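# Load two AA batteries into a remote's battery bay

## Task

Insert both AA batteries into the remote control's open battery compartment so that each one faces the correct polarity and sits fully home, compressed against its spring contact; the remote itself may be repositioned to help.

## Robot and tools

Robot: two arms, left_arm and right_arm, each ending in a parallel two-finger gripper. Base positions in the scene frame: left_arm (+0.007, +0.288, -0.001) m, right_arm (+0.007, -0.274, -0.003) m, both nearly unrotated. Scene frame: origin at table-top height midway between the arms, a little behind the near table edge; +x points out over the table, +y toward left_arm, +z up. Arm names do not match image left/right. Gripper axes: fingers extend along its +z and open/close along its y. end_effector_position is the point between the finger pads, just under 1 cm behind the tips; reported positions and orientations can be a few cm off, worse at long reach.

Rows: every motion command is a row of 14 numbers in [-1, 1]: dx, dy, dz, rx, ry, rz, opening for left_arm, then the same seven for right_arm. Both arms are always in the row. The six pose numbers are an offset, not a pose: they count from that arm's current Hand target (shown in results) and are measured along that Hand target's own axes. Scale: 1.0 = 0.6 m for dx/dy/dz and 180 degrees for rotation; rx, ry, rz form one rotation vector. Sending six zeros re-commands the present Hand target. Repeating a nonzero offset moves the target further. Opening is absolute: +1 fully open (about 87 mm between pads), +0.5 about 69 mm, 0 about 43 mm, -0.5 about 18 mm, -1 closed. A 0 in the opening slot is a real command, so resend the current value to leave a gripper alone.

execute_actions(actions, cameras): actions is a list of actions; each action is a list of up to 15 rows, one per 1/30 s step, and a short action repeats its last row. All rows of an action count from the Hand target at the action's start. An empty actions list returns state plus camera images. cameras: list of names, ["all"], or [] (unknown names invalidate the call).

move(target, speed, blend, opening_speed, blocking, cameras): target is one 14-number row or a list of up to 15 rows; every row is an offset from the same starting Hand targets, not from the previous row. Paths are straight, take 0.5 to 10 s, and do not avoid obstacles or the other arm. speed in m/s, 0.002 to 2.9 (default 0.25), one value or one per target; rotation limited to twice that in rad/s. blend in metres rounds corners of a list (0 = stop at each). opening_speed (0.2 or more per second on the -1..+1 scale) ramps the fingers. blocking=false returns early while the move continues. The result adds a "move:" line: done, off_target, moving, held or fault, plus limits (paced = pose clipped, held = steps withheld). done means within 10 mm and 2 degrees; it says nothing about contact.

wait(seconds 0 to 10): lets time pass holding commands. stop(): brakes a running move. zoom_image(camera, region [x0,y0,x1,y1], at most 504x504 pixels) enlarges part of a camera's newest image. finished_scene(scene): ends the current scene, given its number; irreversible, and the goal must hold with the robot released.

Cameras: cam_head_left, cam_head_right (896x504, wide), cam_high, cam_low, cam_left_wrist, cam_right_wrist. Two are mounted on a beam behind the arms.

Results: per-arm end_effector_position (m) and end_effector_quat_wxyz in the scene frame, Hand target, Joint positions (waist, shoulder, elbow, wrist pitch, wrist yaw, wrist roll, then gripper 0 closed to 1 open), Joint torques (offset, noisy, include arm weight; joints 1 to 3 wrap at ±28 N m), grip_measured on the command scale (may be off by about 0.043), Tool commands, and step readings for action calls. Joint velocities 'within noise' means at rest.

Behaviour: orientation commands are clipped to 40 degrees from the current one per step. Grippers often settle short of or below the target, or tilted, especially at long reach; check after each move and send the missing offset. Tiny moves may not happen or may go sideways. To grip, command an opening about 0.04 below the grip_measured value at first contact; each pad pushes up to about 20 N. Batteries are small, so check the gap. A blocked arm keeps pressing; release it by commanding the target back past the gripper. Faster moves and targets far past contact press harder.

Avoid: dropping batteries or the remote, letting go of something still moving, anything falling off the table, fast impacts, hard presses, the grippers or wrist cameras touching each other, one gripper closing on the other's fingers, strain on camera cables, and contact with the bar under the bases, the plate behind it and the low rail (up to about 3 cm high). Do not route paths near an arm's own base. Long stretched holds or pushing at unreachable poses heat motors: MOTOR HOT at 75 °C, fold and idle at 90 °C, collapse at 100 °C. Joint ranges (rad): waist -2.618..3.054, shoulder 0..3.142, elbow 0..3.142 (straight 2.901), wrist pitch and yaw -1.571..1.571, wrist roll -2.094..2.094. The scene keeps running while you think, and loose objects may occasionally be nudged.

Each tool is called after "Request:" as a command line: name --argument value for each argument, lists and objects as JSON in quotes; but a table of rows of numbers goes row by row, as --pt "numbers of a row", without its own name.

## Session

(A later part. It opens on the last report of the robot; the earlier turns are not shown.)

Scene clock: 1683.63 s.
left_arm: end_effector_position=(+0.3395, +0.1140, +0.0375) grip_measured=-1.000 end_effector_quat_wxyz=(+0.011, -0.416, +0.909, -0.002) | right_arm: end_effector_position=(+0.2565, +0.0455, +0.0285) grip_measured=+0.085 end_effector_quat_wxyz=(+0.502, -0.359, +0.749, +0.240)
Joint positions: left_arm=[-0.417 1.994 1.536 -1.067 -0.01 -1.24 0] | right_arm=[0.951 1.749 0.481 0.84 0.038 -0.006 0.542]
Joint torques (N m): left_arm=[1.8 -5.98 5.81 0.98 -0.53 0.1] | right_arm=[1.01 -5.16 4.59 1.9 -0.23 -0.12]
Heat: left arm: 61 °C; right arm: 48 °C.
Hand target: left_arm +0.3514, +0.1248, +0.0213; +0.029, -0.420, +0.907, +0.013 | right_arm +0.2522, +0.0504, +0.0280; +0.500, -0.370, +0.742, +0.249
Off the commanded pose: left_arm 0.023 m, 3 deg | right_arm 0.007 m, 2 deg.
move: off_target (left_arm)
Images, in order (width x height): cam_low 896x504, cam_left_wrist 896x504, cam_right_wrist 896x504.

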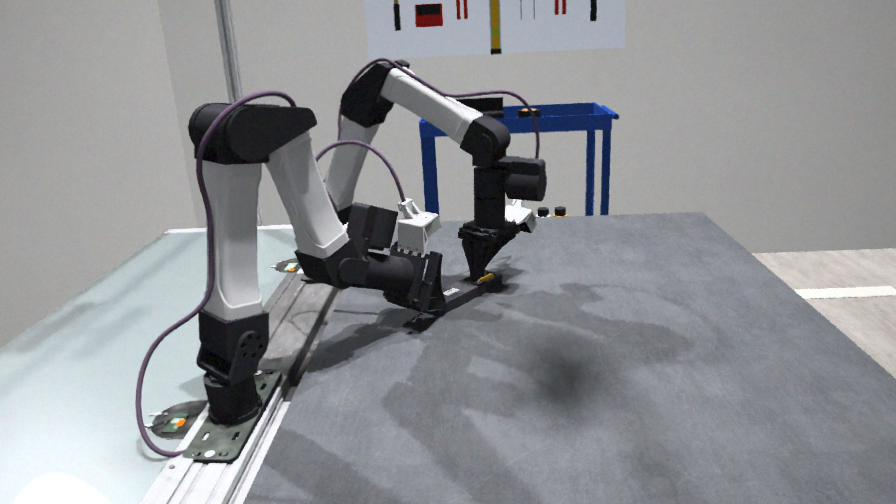

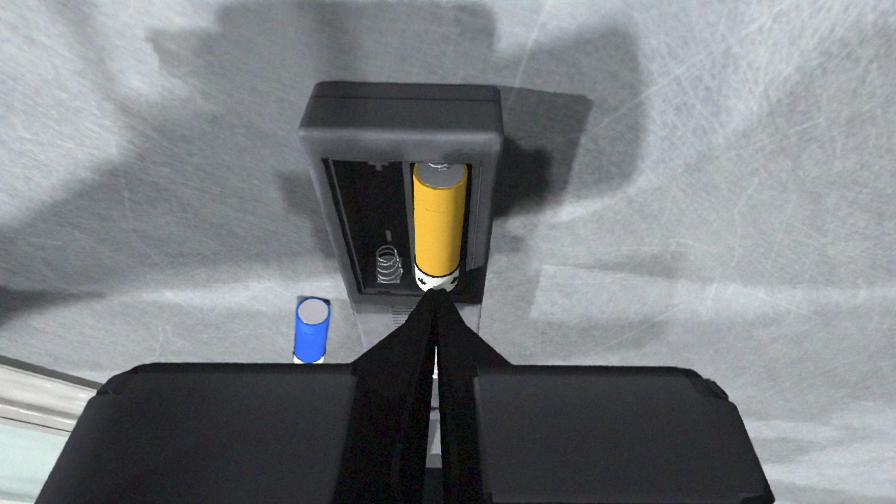

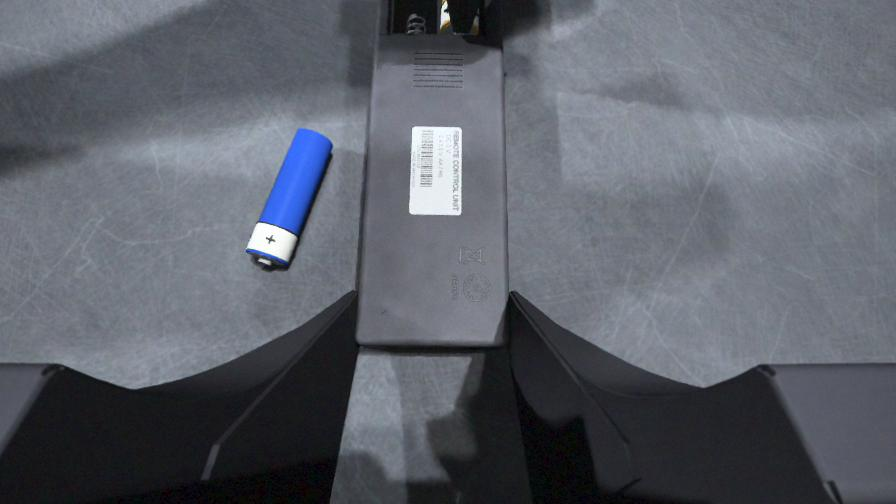

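Request:
move --pt "0.0 0.0 -0.08 0 -0.016 0 -1.0 0 0 0 0 0 0 0.0" --speed 0.08 --cameras '["cam_left_wrist", "cam_right_wrist", "cam_low"]'

Request:
zoom_image --camera "cam_left_wrist" --region '[320, 50, 560, 320]'

Request:
zoom_image --camera "cam_low" --region '[400, 200, 560, 330]'

Request:
zoom_image --camera "cam_right_wrist" --region '[360, 0, 560, 110]'

Scene clock: 1691.63 s.
left_arm: end_effector_position=(+0.3463, +0.1232, +0.0550) grip_measured=-1.000 end_effector_quat_wxyz=(+0.039, -0.417, +0.908, +0.028) | right_arm: end_effector_position=(+0.2565, +0.0455, +0.0285) grip_measured=+0.085 end_effector_quat_wxyz=(+0.502, -0.359, +0.749, +0.241)
Joint positions: left_arm=[-0.426 1.994 1.617 -1.153 -0.093 -1.251 0] | right_arm=[0.951 1.749 0.481 0.84 0.038 -0.006 0.542]
Joint torques (N m): left_arm=[-0.06 -10.4 9.36 0.21 -0.23 -0.06] | right_arm=[1.02 -5.16 4.62 1.9 -0.23 -0.11]
Heat: left arm: 61 °C; right arm: 48 °C.
Hand target: left_arm +0.3495, +0.1226, +0.0692; +0.052, -0.420, +0.906, +0.023 | right_arm +0.2521, +0.0504, +0.0280; +0.500, -0.370, +0.742, +0.249
Off the commanded pose: left_arm 0.015 m, 2 deg | right_arm 0.007 m, 2 deg.
move: off_target (left_arm)
Images, in order (width x height): cam_low 896x504, cam_left_wrist 896x504, cam_right_wrist 896x504.

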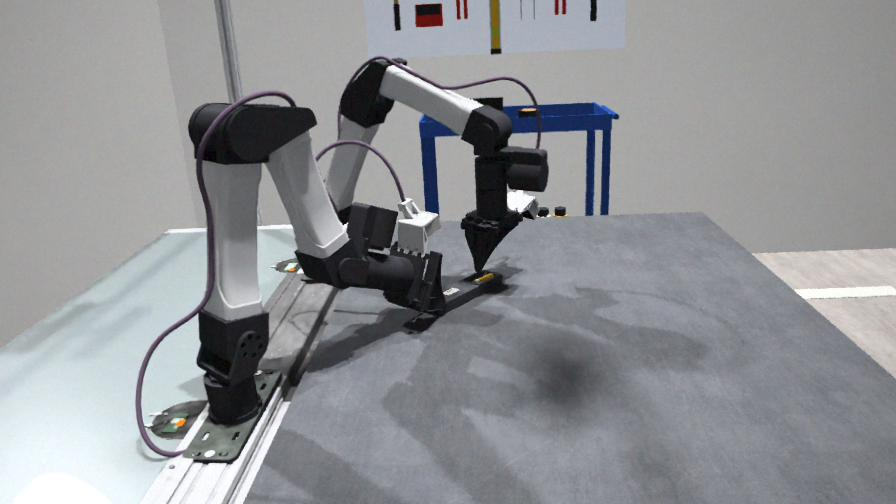

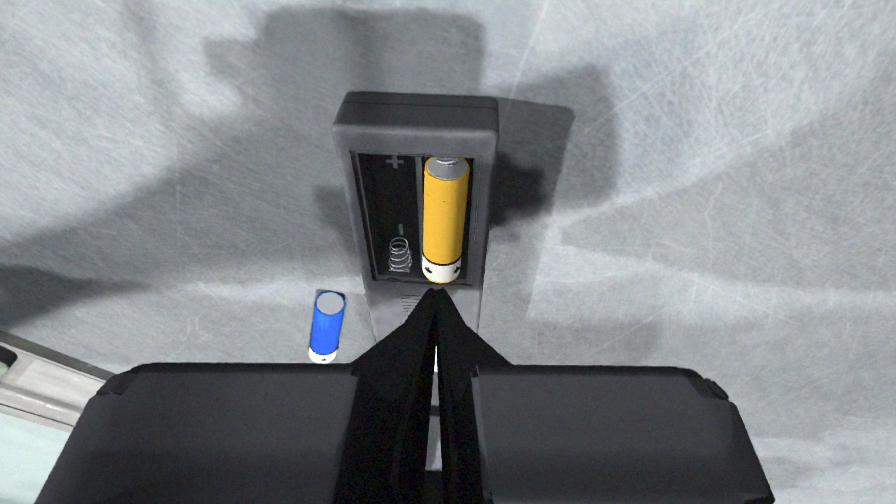

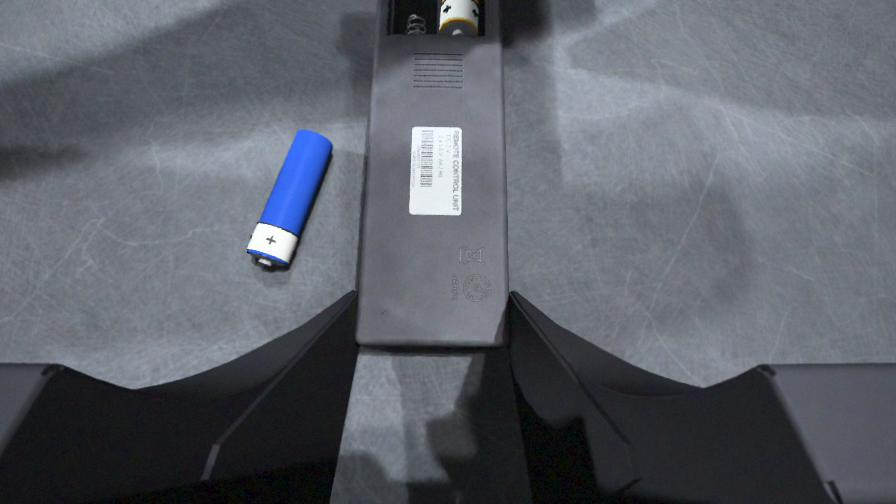

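Scaled by 1.867 from the camera's 896x504 image, which has a finer 1280x720 frame.

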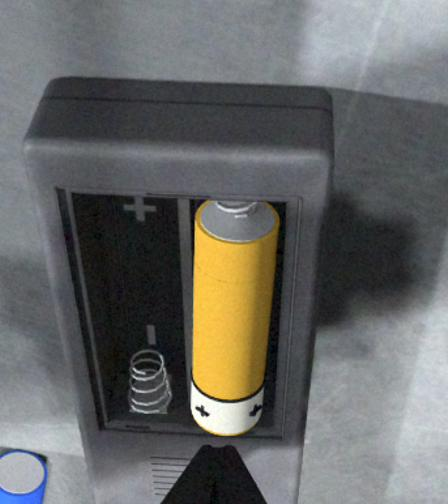

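Scaled by 3.150 from the camera's 896x504 image, which has a finer 1280x720 frame.

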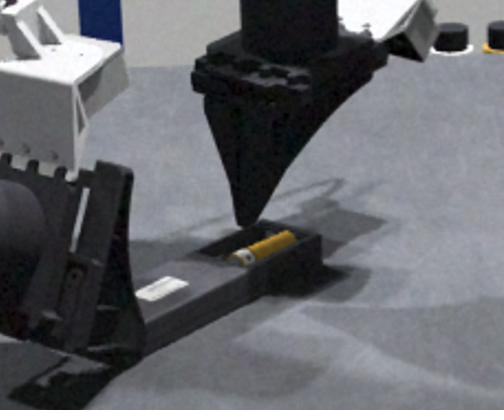

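Scaled by 2.520 from the camera's 896x504 image, which has a finer 1280x720 frame.

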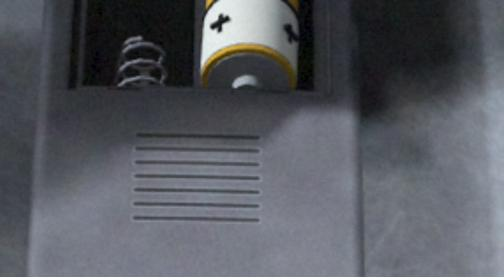

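Request:
move --pt "0.015 -0.0035 0.012 0 0.025 0 -1.0 0 0 0 0 0 0 0.0" --pt "0.015 -0.0035 0.065 0 0.025 0 -1.0 0 0 0 0 0 0 0.0" --speed 0.06 --cameras '["cam_left_wrist", "cam_right_wrist", "cam_low"]'

Request:
zoom_image --camera "cam_left_wrist" --region '[320, 80, 560, 350]'

Request:
zoom_image --camera "cam_low" --region '[400, 200, 560, 330]'

Request:
zoom_image --camera "cam_right_wrist" --region '[360, 0, 560, 110]'

Scene clock: 1704.33 s.
left_arm: end_effector_position=(+0.3456, +0.1182, +0.0390) grip_measured=-1.000 end_effector_quat_wxyz=(+0.017, -0.420, +0.907, +0.012) | right_arm: end_effector_position=(+0.2564, +0.0455, +0.0284) grip_measured=+0.085 end_effector_quat_wxyz=(+0.502, -0.359, +0.749, +0.240)
Joint positions: left_arm=[-0.413 2.017 1.58 -1.099 -0.039 -1.244 0] | right_arm=[0.951 1.749 0.481 0.839 0.038 -0.006 0.542]
Joint torques (N m): left_arm=[0.79 -7.83 4.52 0.88 0.05 0.07] | right_arm=[1.02 -5.16 4.62 1.91 -0.22 -0.12]
Heat: left arm: 62 °C; right arm: 48 °C.
Hand target: left_arm +0.3482, +0.1178, +0.0293; +0.016, -0.420, +0.907, +0.007 | right_arm +0.2521, +0.0503, +0.0280; +0.500, -0.370, +0.742, +0.249
Off the commanded pose: left_arm 0.010 m, 1 deg | right_arm 0.007 m, 2 deg.
move: done
Images, in order (width x height): cam_low 896x504, cam_left_wrist 896x504, cam_right_wrist 896x504.

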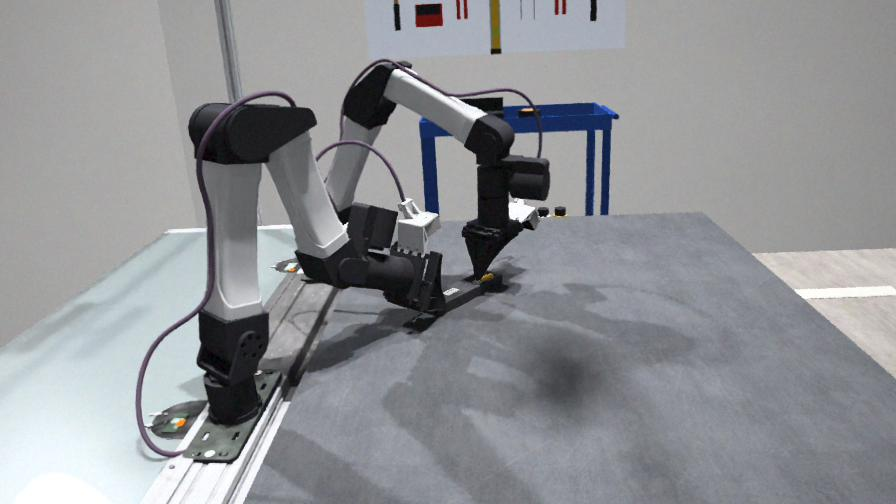

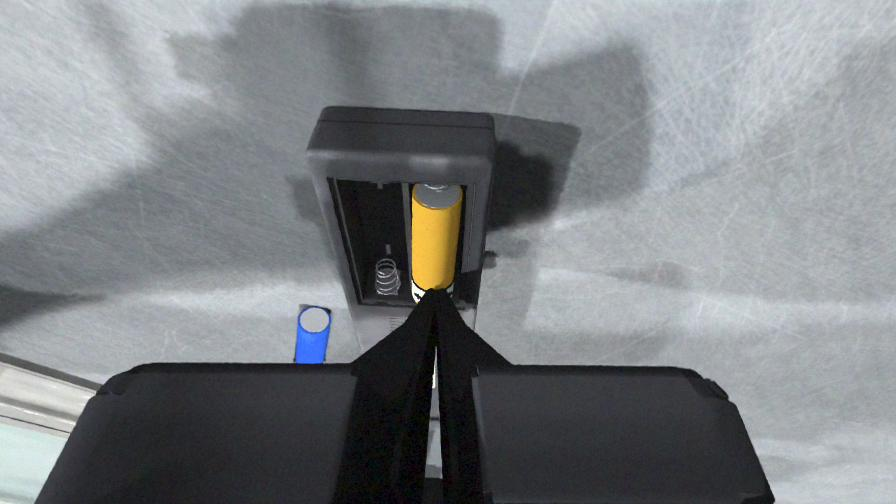

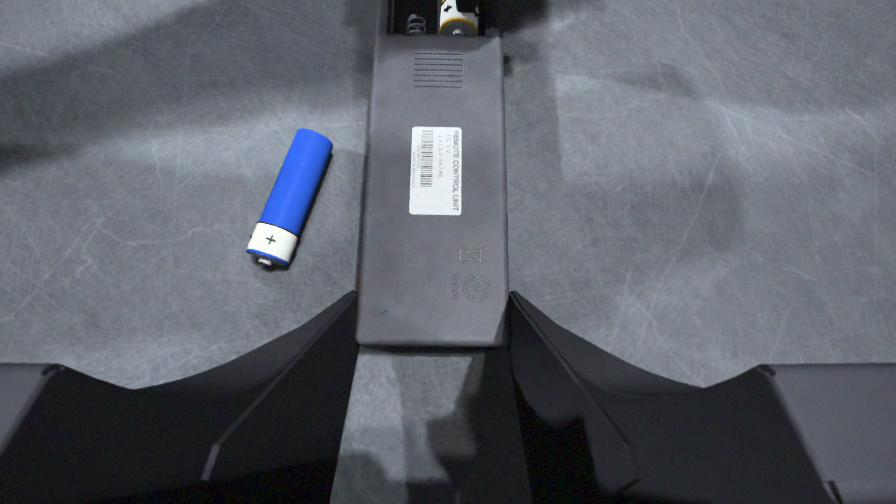

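Scaled by 1.867 from the camera's 896x504 image, which has a finer 1280x720 frame.

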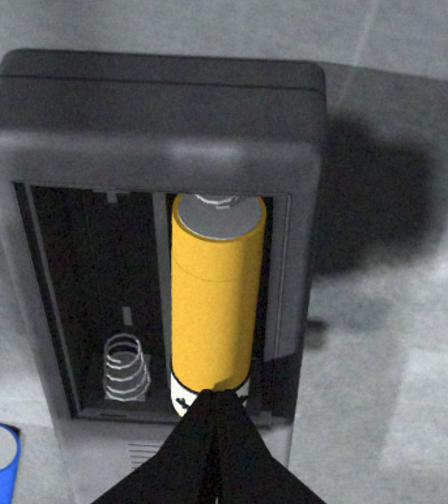

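Scaled by 3.150 from the camera's 896x504 image, which has a finer 1280x720 frame.

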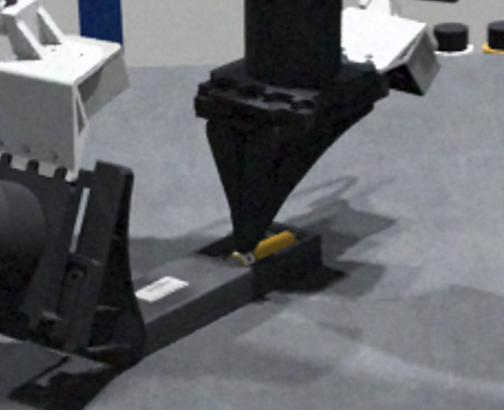

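Scaled by 2.520 from the camera's 896x504 image, which has a finer 1280x720 frame.

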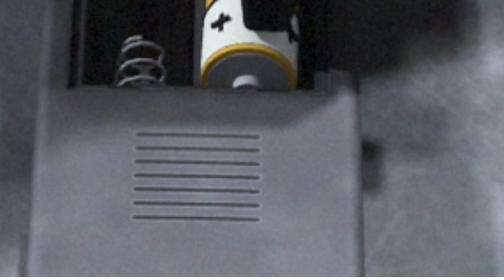

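Request:
move --pt "0.0 0.0 0.025 0 0.0 0 -1.0 0 0 0 0 0 0 0.0" --speed 0.05 --cameras '["cam_left_wrist", "cam_right_wrist", "cam_low"]'

Request:
zoom_image --camera "cam_left_wrist" --region '[320, 80, 560, 350]'

Request:
zoom_image --camera "cam_right_wrist" --region '[360, 0, 560, 110]'

Scene clock: 1709.43 s.
left_arm: end_effector_position=(+0.3503, +0.1149, +0.0345) grip_measured=-1.000 end_effector_quat_wxyz=(+0.018, -0.421, +0.907, -0.006) | right_arm: end_effector_position=(+0.2562, +0.0456, +0.0284) grip_measured=+0.085 end_effector_quat_wxyz=(+0.501, -0.359, +0.749, +0.241)
Joint positions: left_arm=[-0.406 2.017 1.558 -1.051 -0.016 -1.241 0] | right_arm=[0.951 1.749 0.481 0.839 0.036 -0.006 0.542]
Joint torques (N m): left_arm=[0.21 -6.56 2.84 0.99 -0.19 0.05] | right_arm=[1.01 -5.18 4.6 1.92 -0.21 -0.11]
Heat: left arm: 62 °C; right arm: 48 °C.
Hand target: left_arm +0.3485, +0.1182, +0.0143; +0.016, -0.420, +0.907, +0.007 | right_arm +0.2521, +0.0504, +0.0280; +0.500, -0.370, +0.742, +0.249
Off the commanded pose: left_arm 0.020 m, 2 deg | right_arm 0.006 m, 2 deg.
move: off_target (left_arm)
Images, in order (width x height): cam_low 896x504, cam_left_wrist 896x504, cam_right_wrist 896x504.

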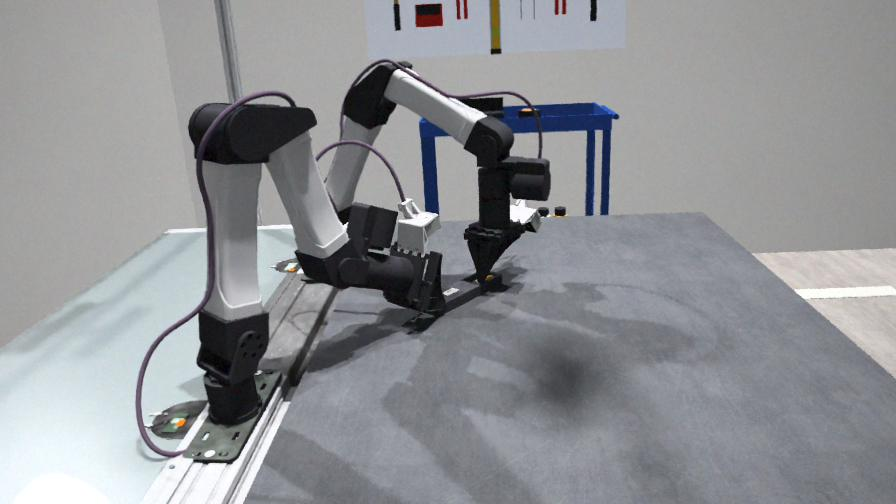

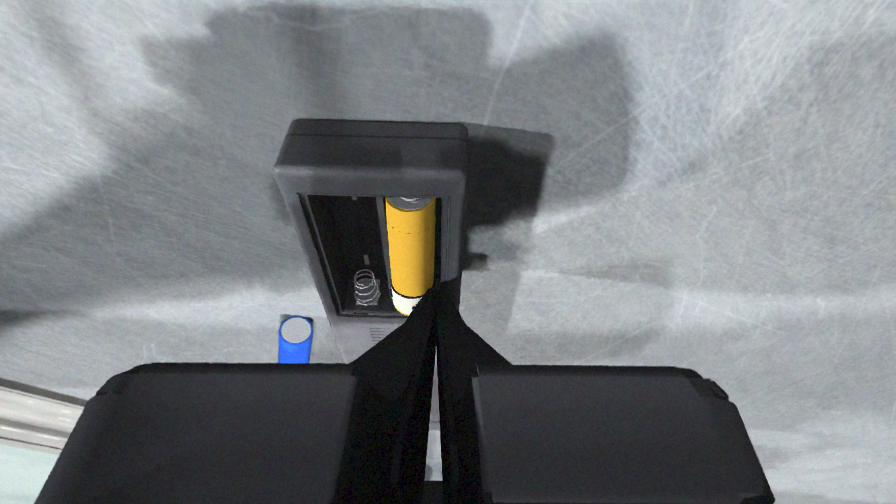

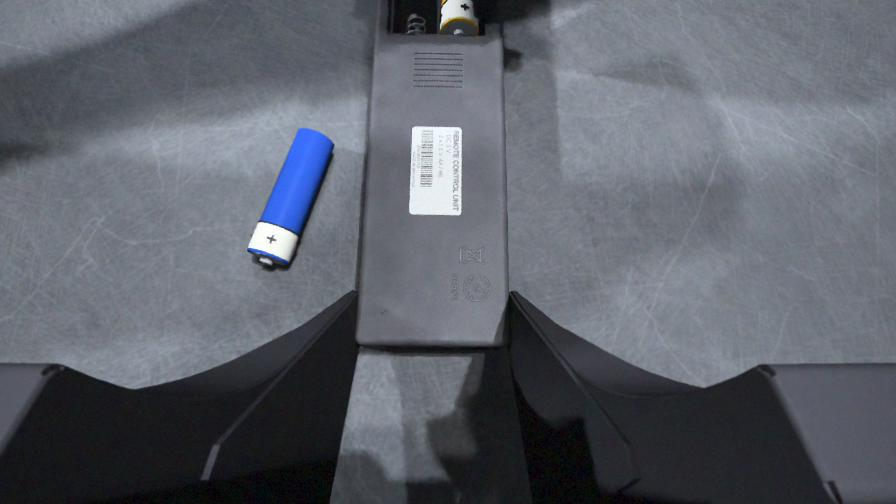

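Scaled by 1.867 from the camera's 896x504 image, which has a finer 1280x720 frame.

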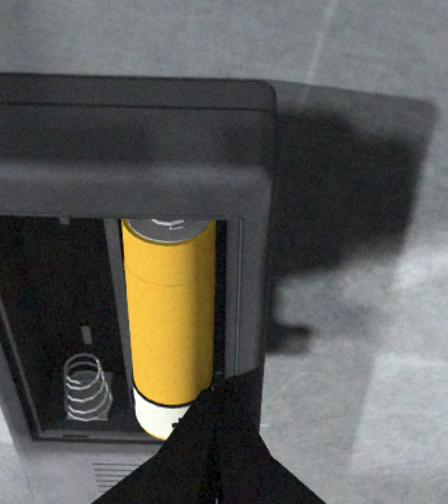

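Scaled by 2.520 from the camera's 896x504 image, which has a finer 1280x720 frame.

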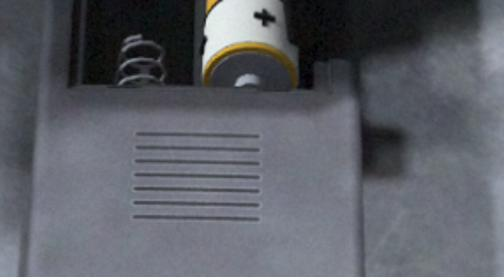

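Request:
move --pt "0.0 0.0 -0.0767 0 0.0 0 -1.0 0 0 0 0 0 0 0.0" --pt "0.0022 0.025 -0.0767 0 0.0 0 -0.8 0 0 0 0 0 0 0.0" --pt "0.0022 0.0015 -0.0767 0 0.0 0 -0.8 0 0 0 0 0 0 0.0" --pt "0.0022 0.0015 -0.058 0 0.0 0 -0.8 0 0 0 0 0 0 0.0" --speed 0.08 --cameras '["cam_left_wrist"]'

Request:
zoom_image --camera "cam_left_wrist" --region '[320, 80, 560, 350]'

Scene clock: 1722.33 s.
left_arm: end_effector_position=(+0.3452, +0.1172, +0.0544) grip_measured=-0.800 end_effector_quat_wxyz=(+0.012, -0.421, +0.907, +0.003) | right_arm: end_effector_position=(+0.2561, +0.0457, +0.0284) grip_measured=+0.085 end_effector_quat_wxyz=(+0.501, -0.360, +0.749, +0.241)
Joint positions: left_arm=[-0.407 1.999 1.613 -1.143 -0.019 -1.241 0.1] | right_arm=[0.951 1.749 0.481 0.839 0.035 -0.006 0.542]
Joint torques (N m): left_arm=[-0.27 -8.08 5.94 0.66 -0.16 0.01] | right_arm=[0.99 -5.15 4.62 1.91 -0.2 -0.12]
Heat: left arm: 61 °C; right arm: 48 °C.
Hand target: left_arm +0.3462, +0.1168, +0.0492; +0.016, -0.420, +0.907, +0.007 | right_arm +0.2522, +0.0503, +0.0280; +0.500, -0.370, +0.742, +0.249
Off the commanded pose: left_arm 0.005 m, 1 deg | right_arm 0.006 m, 2 deg.
move: done; target 2's new opening was sent with left_arm's hand 0.011 m and 1 deg from that target
Images, in order (width x height): cam_left_wrist 896x504.

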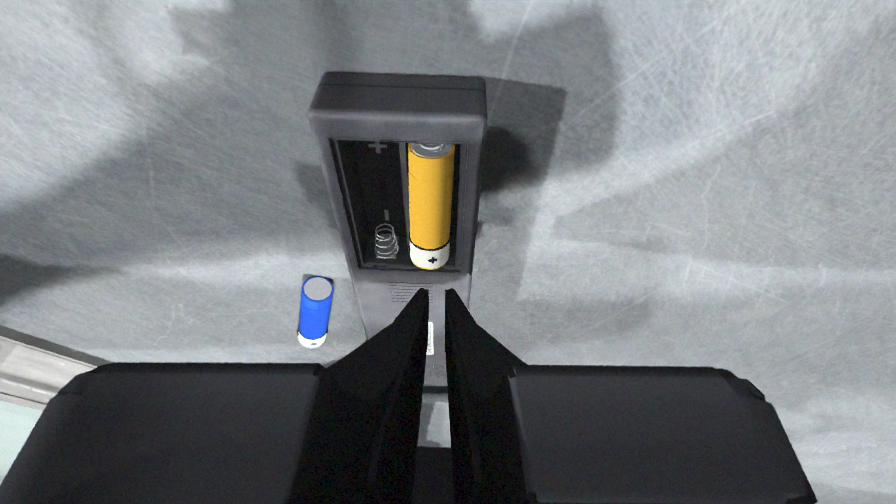

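Scaled by 1.867 from the camera's 896x504 image, which has a finer 1280x720 frame.

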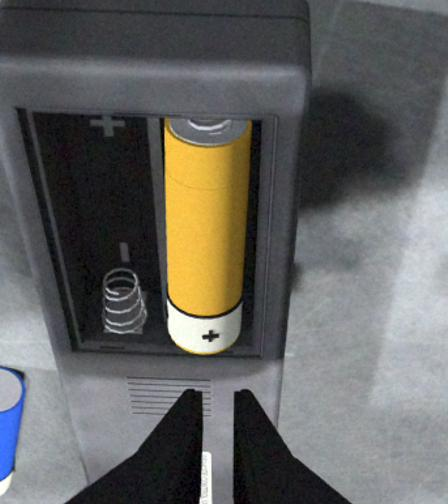

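Request:
move --pt "0.0 0.03 -0.005 0 0.0 0 -0.8 0 0 0 0 0 0 0.0" --pt "0.0 0.0045 -0.005 0 0.0 0 -0.8 0 0 0 0 0 0 0.0" --speed 0.08 --cameras '["cam_left_wrist"]'

Request:
zoom_image --camera "cam_left_wrist" --region '[320, 80, 560, 350]'

Scene clock: 1730.63 s.
left_arm: end_effector_position=(+0.3396, +0.1199, +0.0507) grip_measured=-0.800 end_effector_quat_wxyz=(+0.011, -0.420, +0.908, +0.004) | right_arm: end_effector_position=(+0.2561, +0.0457, +0.0284) grip_measured=+0.085 end_effector_quat_wxyz=(+0.501, -0.360, +0.749, +0.241)
Joint positions: left_arm=[-0.406 1.983 1.574 -1.126 -0.019 -1.237 0.1] | right_arm=[0.951 1.749 0.481 0.839 0.035 -0.006 0.542]
Joint torques (N m): left_arm=[-0.18 -7.68 9.09 0.39 -0.14 -0.01] | right_arm=[1.02 -5.15 4.63 1.91 -0.2 -0.12]
Heat: left arm: 61 °C; right arm: 48 °C.
Hand target: left_arm +0.3440, +0.1184, +0.0520; +0.016, -0.420, +0.907, +0.007 | right_arm +0.2522, +0.0503, +0.0280; +0.500, -0.370, +0.742, +0.249
Off the commanded pose: left_arm 0.005 m, 1 deg | right_arm 0.006 m, 2 deg.
move: done
Images, in order (width x height): cam_left_wrist 896x504.

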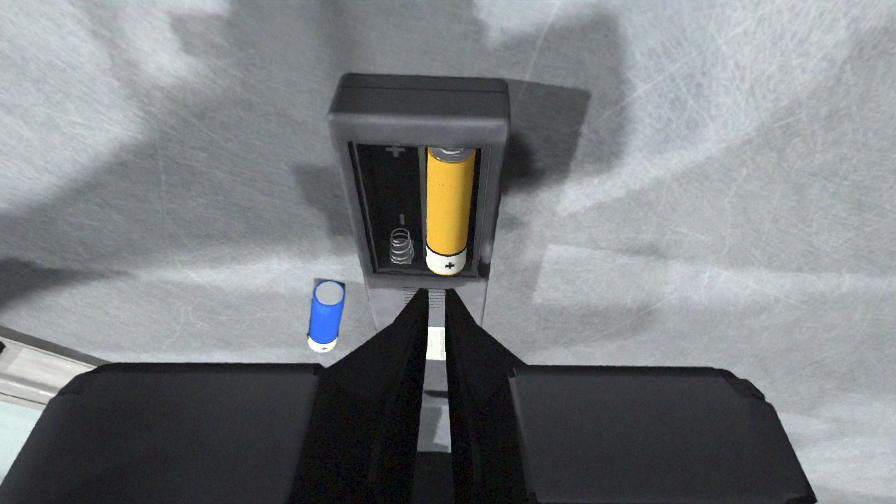

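Scaled by 1.867 from the camera's 896x504 image, which has a finer 1280x720 frame.

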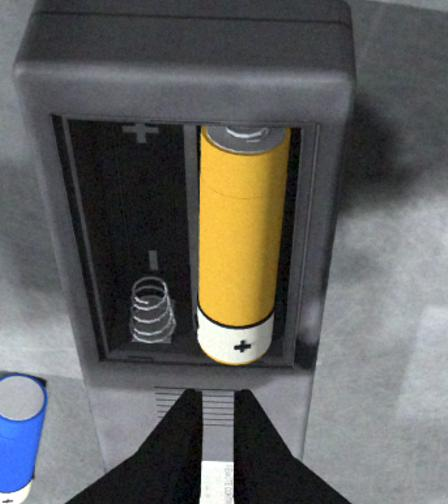

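Request:
move --pt "0.0 -0.0047 0 0 0.0 0 -0.8 0 0 0 0 0 0 0.0" --speed 0.08 --cameras '["cam_left_wrist"]'

Request:
zoom_image --camera "cam_left_wrist" --region '[320, 80, 560, 350]'

Scene clock: 1736.47 s.
left_arm: end_effector_position=(+0.3422, +0.1183, +0.0494) grip_measured=-0.800 end_effector_quat_wxyz=(+0.011, -0.419, +0.908, +0.004) | right_arm: end_effector_position=(+0.2561, +0.0457, +0.0284) grip_measured=+0.085 end_effector_quat_wxyz=(+0.501, -0.360, +0.749, +0.241)
Joint positions: left_arm=[-0.408 1.995 1.587 -1.126 -0.019 -1.237 0.1] | right_arm=[0.951 1.749 0.481 0.839 0.035 -0.006 0.542]
Joint torques (N m): left_arm=[-0.25 -7.92 9.31 0.33 -0.16 -0.04] | right_arm=[1.01 -5.16 4.57 1.91 -0.2 -0.12]
Heat: left arm: 61 °C; right arm: 48 °C.
Hand target: left_arm +0.3462, +0.1166, +0.0520; +0.016, -0.420, +0.907, +0.007 | right_arm +0.2522, +0.0503, +0.0280; +0.500, -0.370, +0.742, +0.249
Off the commanded pose: left_arm 0.005 m, 1 deg | right_arm 0.006 m, 2 deg.
move: done
Images, in order (width x height): cam_left_wrist 896x504.

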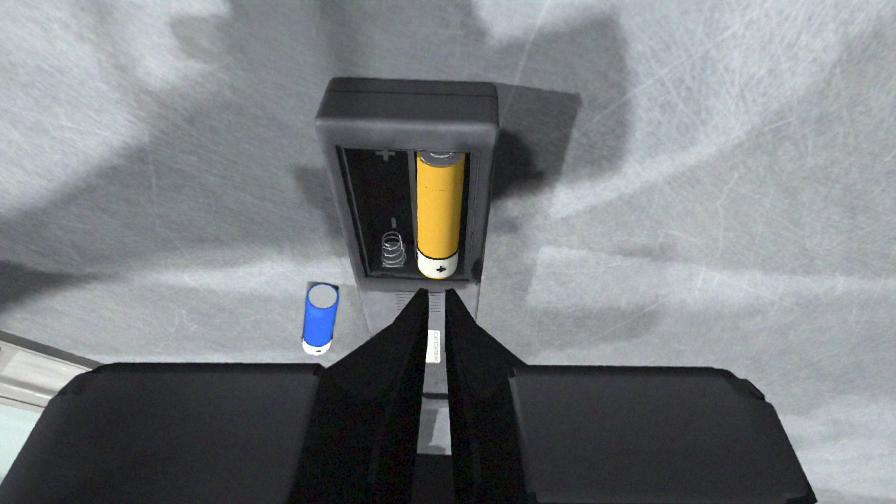

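Scaled by 1.867 from the camera's 896x504 image, which has a finer 1280x720 frame.

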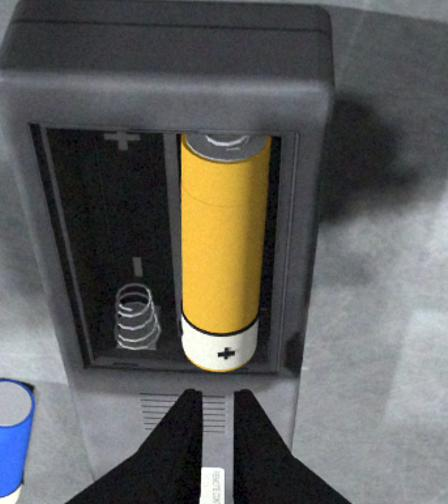

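Request:
move --pt "0.0 0.0 0.0367 0 0.0 0 -0.8 0 0 0 0 0 0 0.0" --pt "0.0 0.0 0.0583 0 0.0 0 -0.8 0 0 0 0 0 0 0.0" --speed 0.05 --cameras '["cam_left_wrist", "cam_right_wrist", "cam_low"]'

Request:
zoom_image --camera "cam_left_wrist" --region '[320, 80, 560, 350]'

Request:
zoom_image --camera "cam_right_wrist" --region '[360, 0, 560, 110]'

Scene clock: 1746.47 s.
left_arm: end_effector_position=(+0.3444, +0.1160, +0.0370) grip_measured=-0.800 end_effector_quat_wxyz=(+0.009, -0.419, +0.908, +0.000) | right_arm: end_effector_position=(+0.2561, +0.0458, +0.0284) grip_measured=+0.085 end_effector_quat_wxyz=(+0.501, -0.360, +0.749, +0.241)
Joint positions: left_arm=[-0.408 2.014 1.563 -1.08 -0.012 -1.237 0.1] | right_arm=[0.951 1.749 0.481 0.839 0.035 -0.006 0.542]
Joint torques (N m): left_arm=[0.13 -6.98 2.45 1.16 -0.24 -0.01] | right_arm=[0.99 -5.19 4.62 1.91 -0.2 -0.12]
Heat: left arm: 62 °C; right arm: 48 °C.
Hand target: left_arm +0.3470, +0.1177, +0.0171; +0.016, -0.420, +0.907, +0.007 | right_arm +0.2521, +0.0504, +0.0280; +0.500, -0.370, +0.742, +0.249
Off the commanded pose: left_arm 0.020 m, 1 deg | right_arm 0.006 m, 2 deg.
move: off_target (left_arm)
Images, in order (width x height): cam_low 896x504, cam_left_wrist 896x504, cam_right_wrist 896x504.

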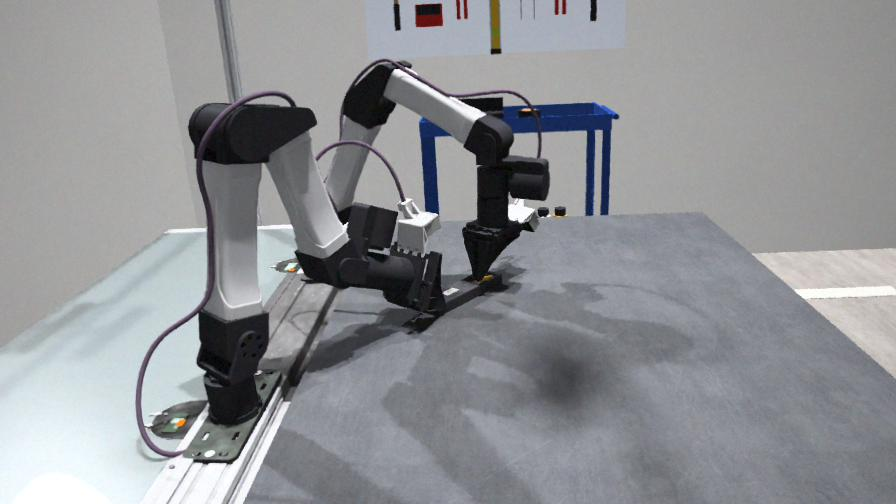

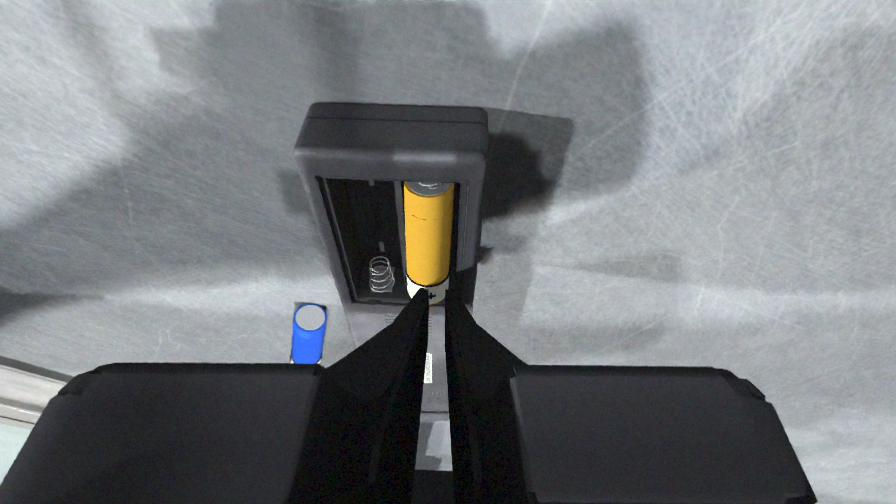

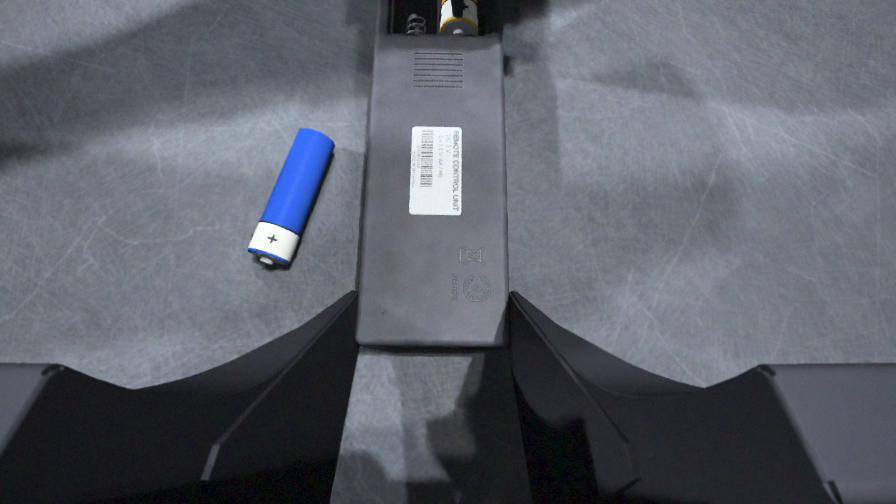

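Scaled by 1.867 from the camera's 896x504 image, which has a finer 1280x720 frame.

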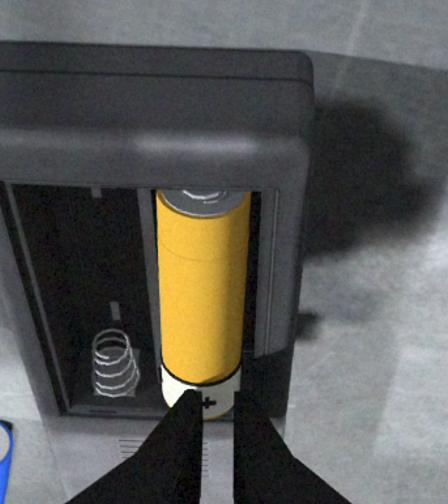

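Scaled by 2.520 from the camera's 896x504 image, which has a finer 1280x720 frame.

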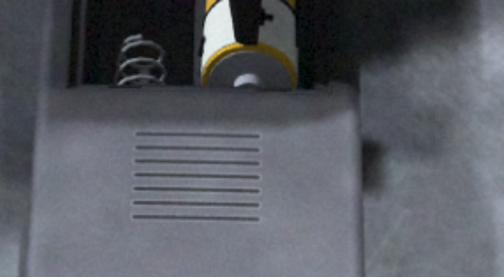

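Request:
move --pt "-0.025 0.006 0.0 0 0.0 0 -0.8 0 0 0 0 0 0 0.0" --speed 0.05 --cameras '["cam_left_wrist", "cam_right_wrist", "cam_low"]'

Request:
zoom_image --camera "cam_left_wrist" --region '[320, 80, 560, 350]'

Request:
zoom_image --camera "cam_right_wrist" --region '[360, 0, 560, 110]'

Scene clock: 1753.13 s.
left_arm: end_effector_position=(+0.3455, +0.1181, +0.0375) grip_measured=-0.800 end_effector_quat_wxyz=(-0.001, -0.417, +0.909, -0.012) | right_arm: end_effector_position=(+0.2561, +0.0458, +0.0284) grip_measured=+0.085 end_effector_quat_wxyz=(+0.501, -0.360, +0.749, +0.241)
Joint positions: left_arm=[-0.387 2.013 1.559 -1.073 0.022 -1.211 0.1] | right_arm=[0.951 1.749 0.481 0.839 0.035 -0.006 0.542]
Joint torques (N m): left_arm=[1.84 -6.49 3.95 1.04 -0.55 0.1] | right_arm=[1.01 -5.19 4.6 1.91 -0.2 -0.12]
Heat: left arm: 62 °C; right arm: 48 °C.
Hand target: left_arm +0.3539, +0.1312, +0.0177; +0.016, -0.420, +0.907, +0.007 | right_arm +0.2521, +0.0504, +0.0280; +0.500, -0.370, +0.742, +0.249
Off the commanded pose: left_arm 0.025 m, 3 deg | right_arm 0.006 m, 2 deg.
move: off_target (left_arm)
Images, in order (width x height): cam_low 896x504, cam_left_wrist 896x504, cam_right_wrist 896x504.

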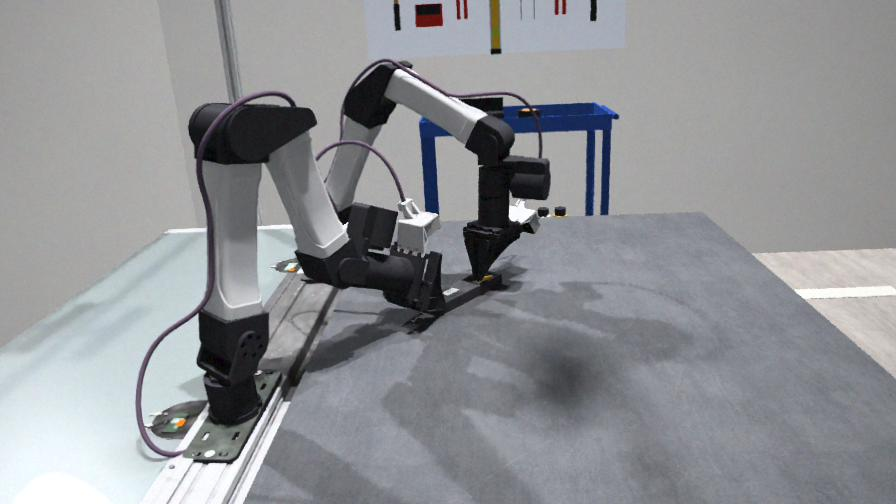

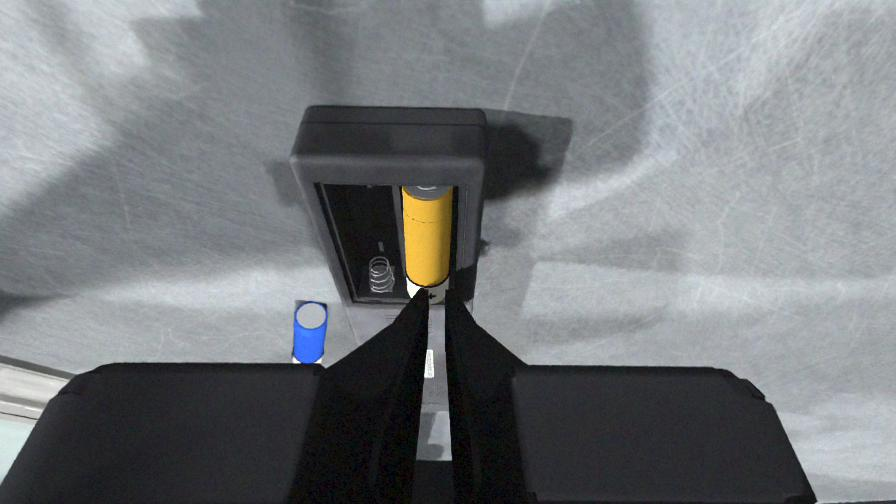

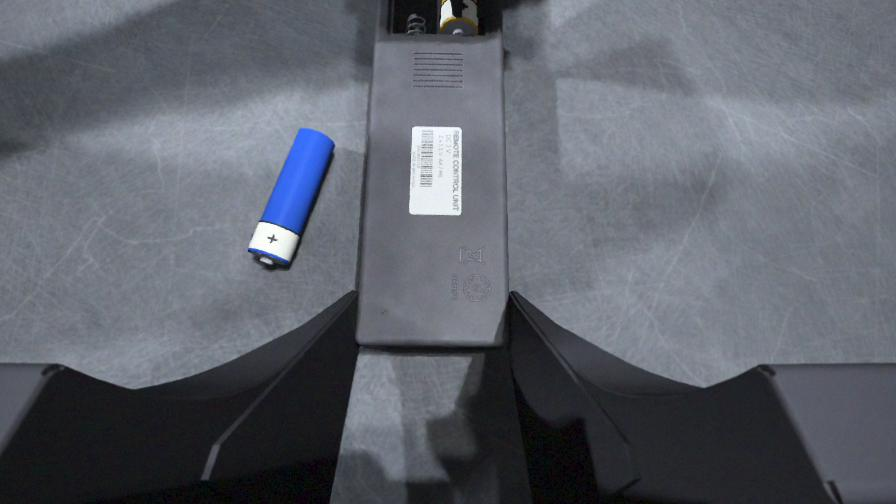

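Scaled by 1.867 from the camera's 896x504 image, which has a finer 1280x720 frame.

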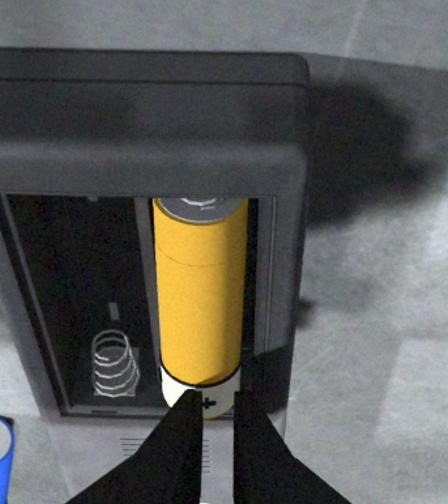

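Scaled by 2.520 from the camera's 896x504 image, which has a finer 1280x720 frame.

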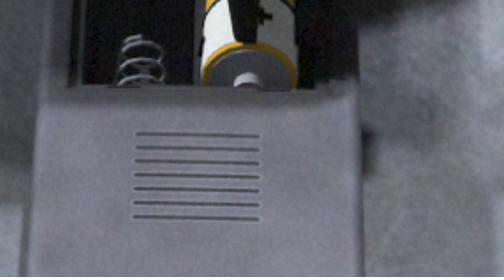

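Request:
move --pt "0.02 0.0 -0.055 0 0.0 0 -0.8 0 0 0 0 0 0 0.0" --pt "0.02 0.03 -0.055 0 0.0 0 -0.25 0 0 0 0 0 0 0.0" --pt "0.02 0.0 -0.055 0 0.0 0 -0.25 0 0 0 0 0 0 0.0" --speed 0.08 --cameras '["cam_left_wrist"]'

Request:
zoom_image --camera "cam_left_wrist" --region '[320, 80, 560, 350]'

Scene clock: 1780.20 s.
left_arm: end_effector_position=(+0.3439, +0.1215, +0.0473) grip_measured=-0.250 end_effector_quat_wxyz=(+0.015, -0.418, +0.908, +0.000) | right_arm: end_effector_position=(+0.2560, +0.0459, +0.0284) grip_measured=+0.085 end_effector_quat_wxyz=(+0.501, -0.360, +0.749, +0.242)
Joint positions: left_arm=[-0.398 1.988 1.569 -1.103 -0.019 -1.225 0.375] | right_arm=[0.951 1.749 0.481 0.839 0.034 -0.006 0.542]
Joint torques (N m): left_arm=[-0.08 -7.97 9.18 0.25 -0.16 -0.04] | right_arm=[1.01 -5.18 4.59 1.92 -0.19 -0.12]
Heat: left arm: 62 °C; right arm: 48 °C.
Hand target: left_arm +0.3454, +0.1213, +0.0502; +0.016, -0.420, +0.907, +0.007 | right_arm +0.2521, +0.0504, +0.0280; +0.500, -0.370, +0.742, +0.249
Off the commanded pose: left_arm 0.003 m, 1 deg | right_arm 0.006 m, 2 deg.
move: done
Images, in order (width x height): cam_left_wrist 896x504.

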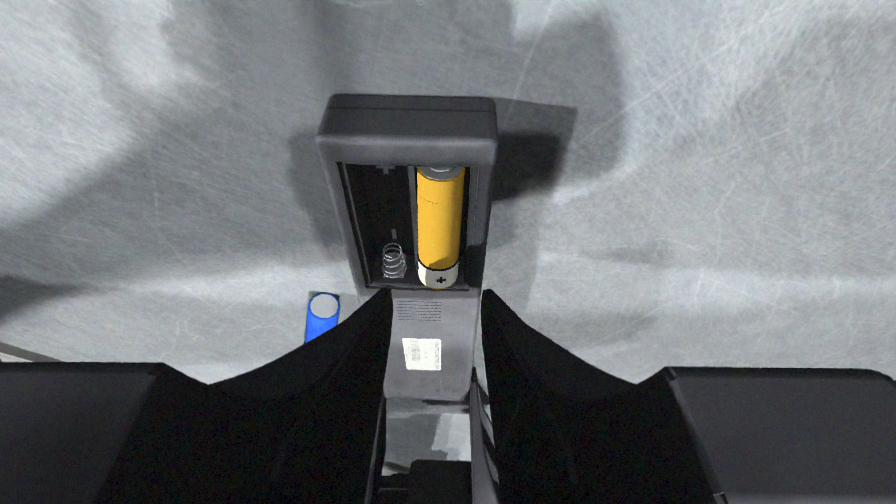

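Scaled by 1.867 from the camera's 896x504 image, which has a finer 1280x720 frame.

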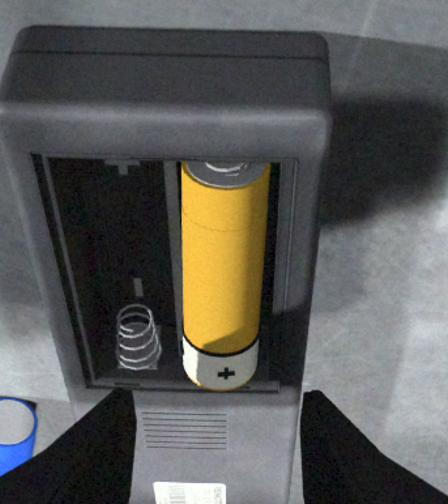

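Request:
move --pt "0.0 0.004 0.026 0 0.0 0 -0.25 0 0 0 0 0 0 0.0" --speed 0.05 --cameras '["cam_left_wrist"]'

Request:
zoom_image --camera "cam_left_wrist" --region '[320, 80, 560, 350]'

Scene clock: 1786.73 s.
left_arm: end_effector_position=(+0.3438, +0.1216, +0.0407) grip_measured=-0.250 end_effector_quat_wxyz=(+0.014, -0.418, +0.908, +0.001) | right_arm: end_effector_position=(+0.2560, +0.0459, +0.0284) grip_measured=+0.085 end_effector_quat_wxyz=(+0.501, -0.360, +0.749, +0.242)
Joint positions: left_arm=[-0.398 1.995 1.552 -1.082 -0.019 -1.225 0.375] | right_arm=[0.951 1.749 0.481 0.839 0.034 -0.006 0.542]
Joint torques (N m): left_arm=[0.2 -8.1 5.33 0.64 -0.17 -0.02] | right_arm=[1.02 -5.18 4.62 1.91 -0.19 -0.12]
Heat: left arm: 61 °C; right arm: 48 °C.
Hand target: left_arm +0.3439, +0.1233, +0.0346; +0.016, -0.420, +0.907, +0.007 | right_arm +0.2521, +0.0504, +0.0280; +0.500, -0.370, +0.742, +0.249
Off the commanded pose: left_arm 0.006 m, 1 deg | right_arm 0.006 m, 2 deg.
move: done
Images, in order (width x height): cam_left_wrist 896x504.

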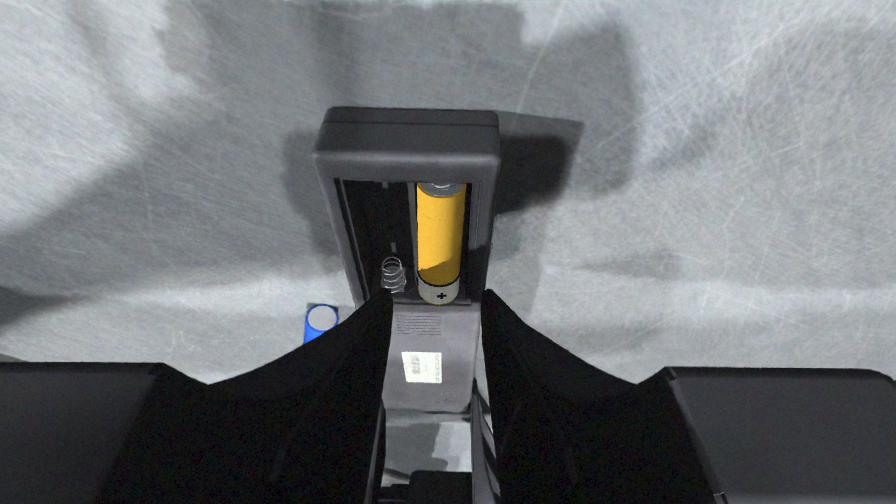

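Scaled by 1.867 from the camera's 896x504 image, which has a finer 1280x720 frame.

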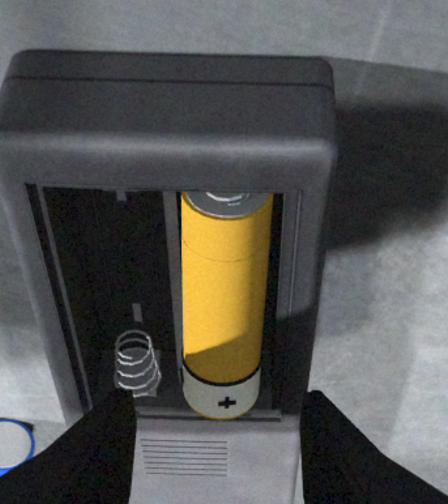

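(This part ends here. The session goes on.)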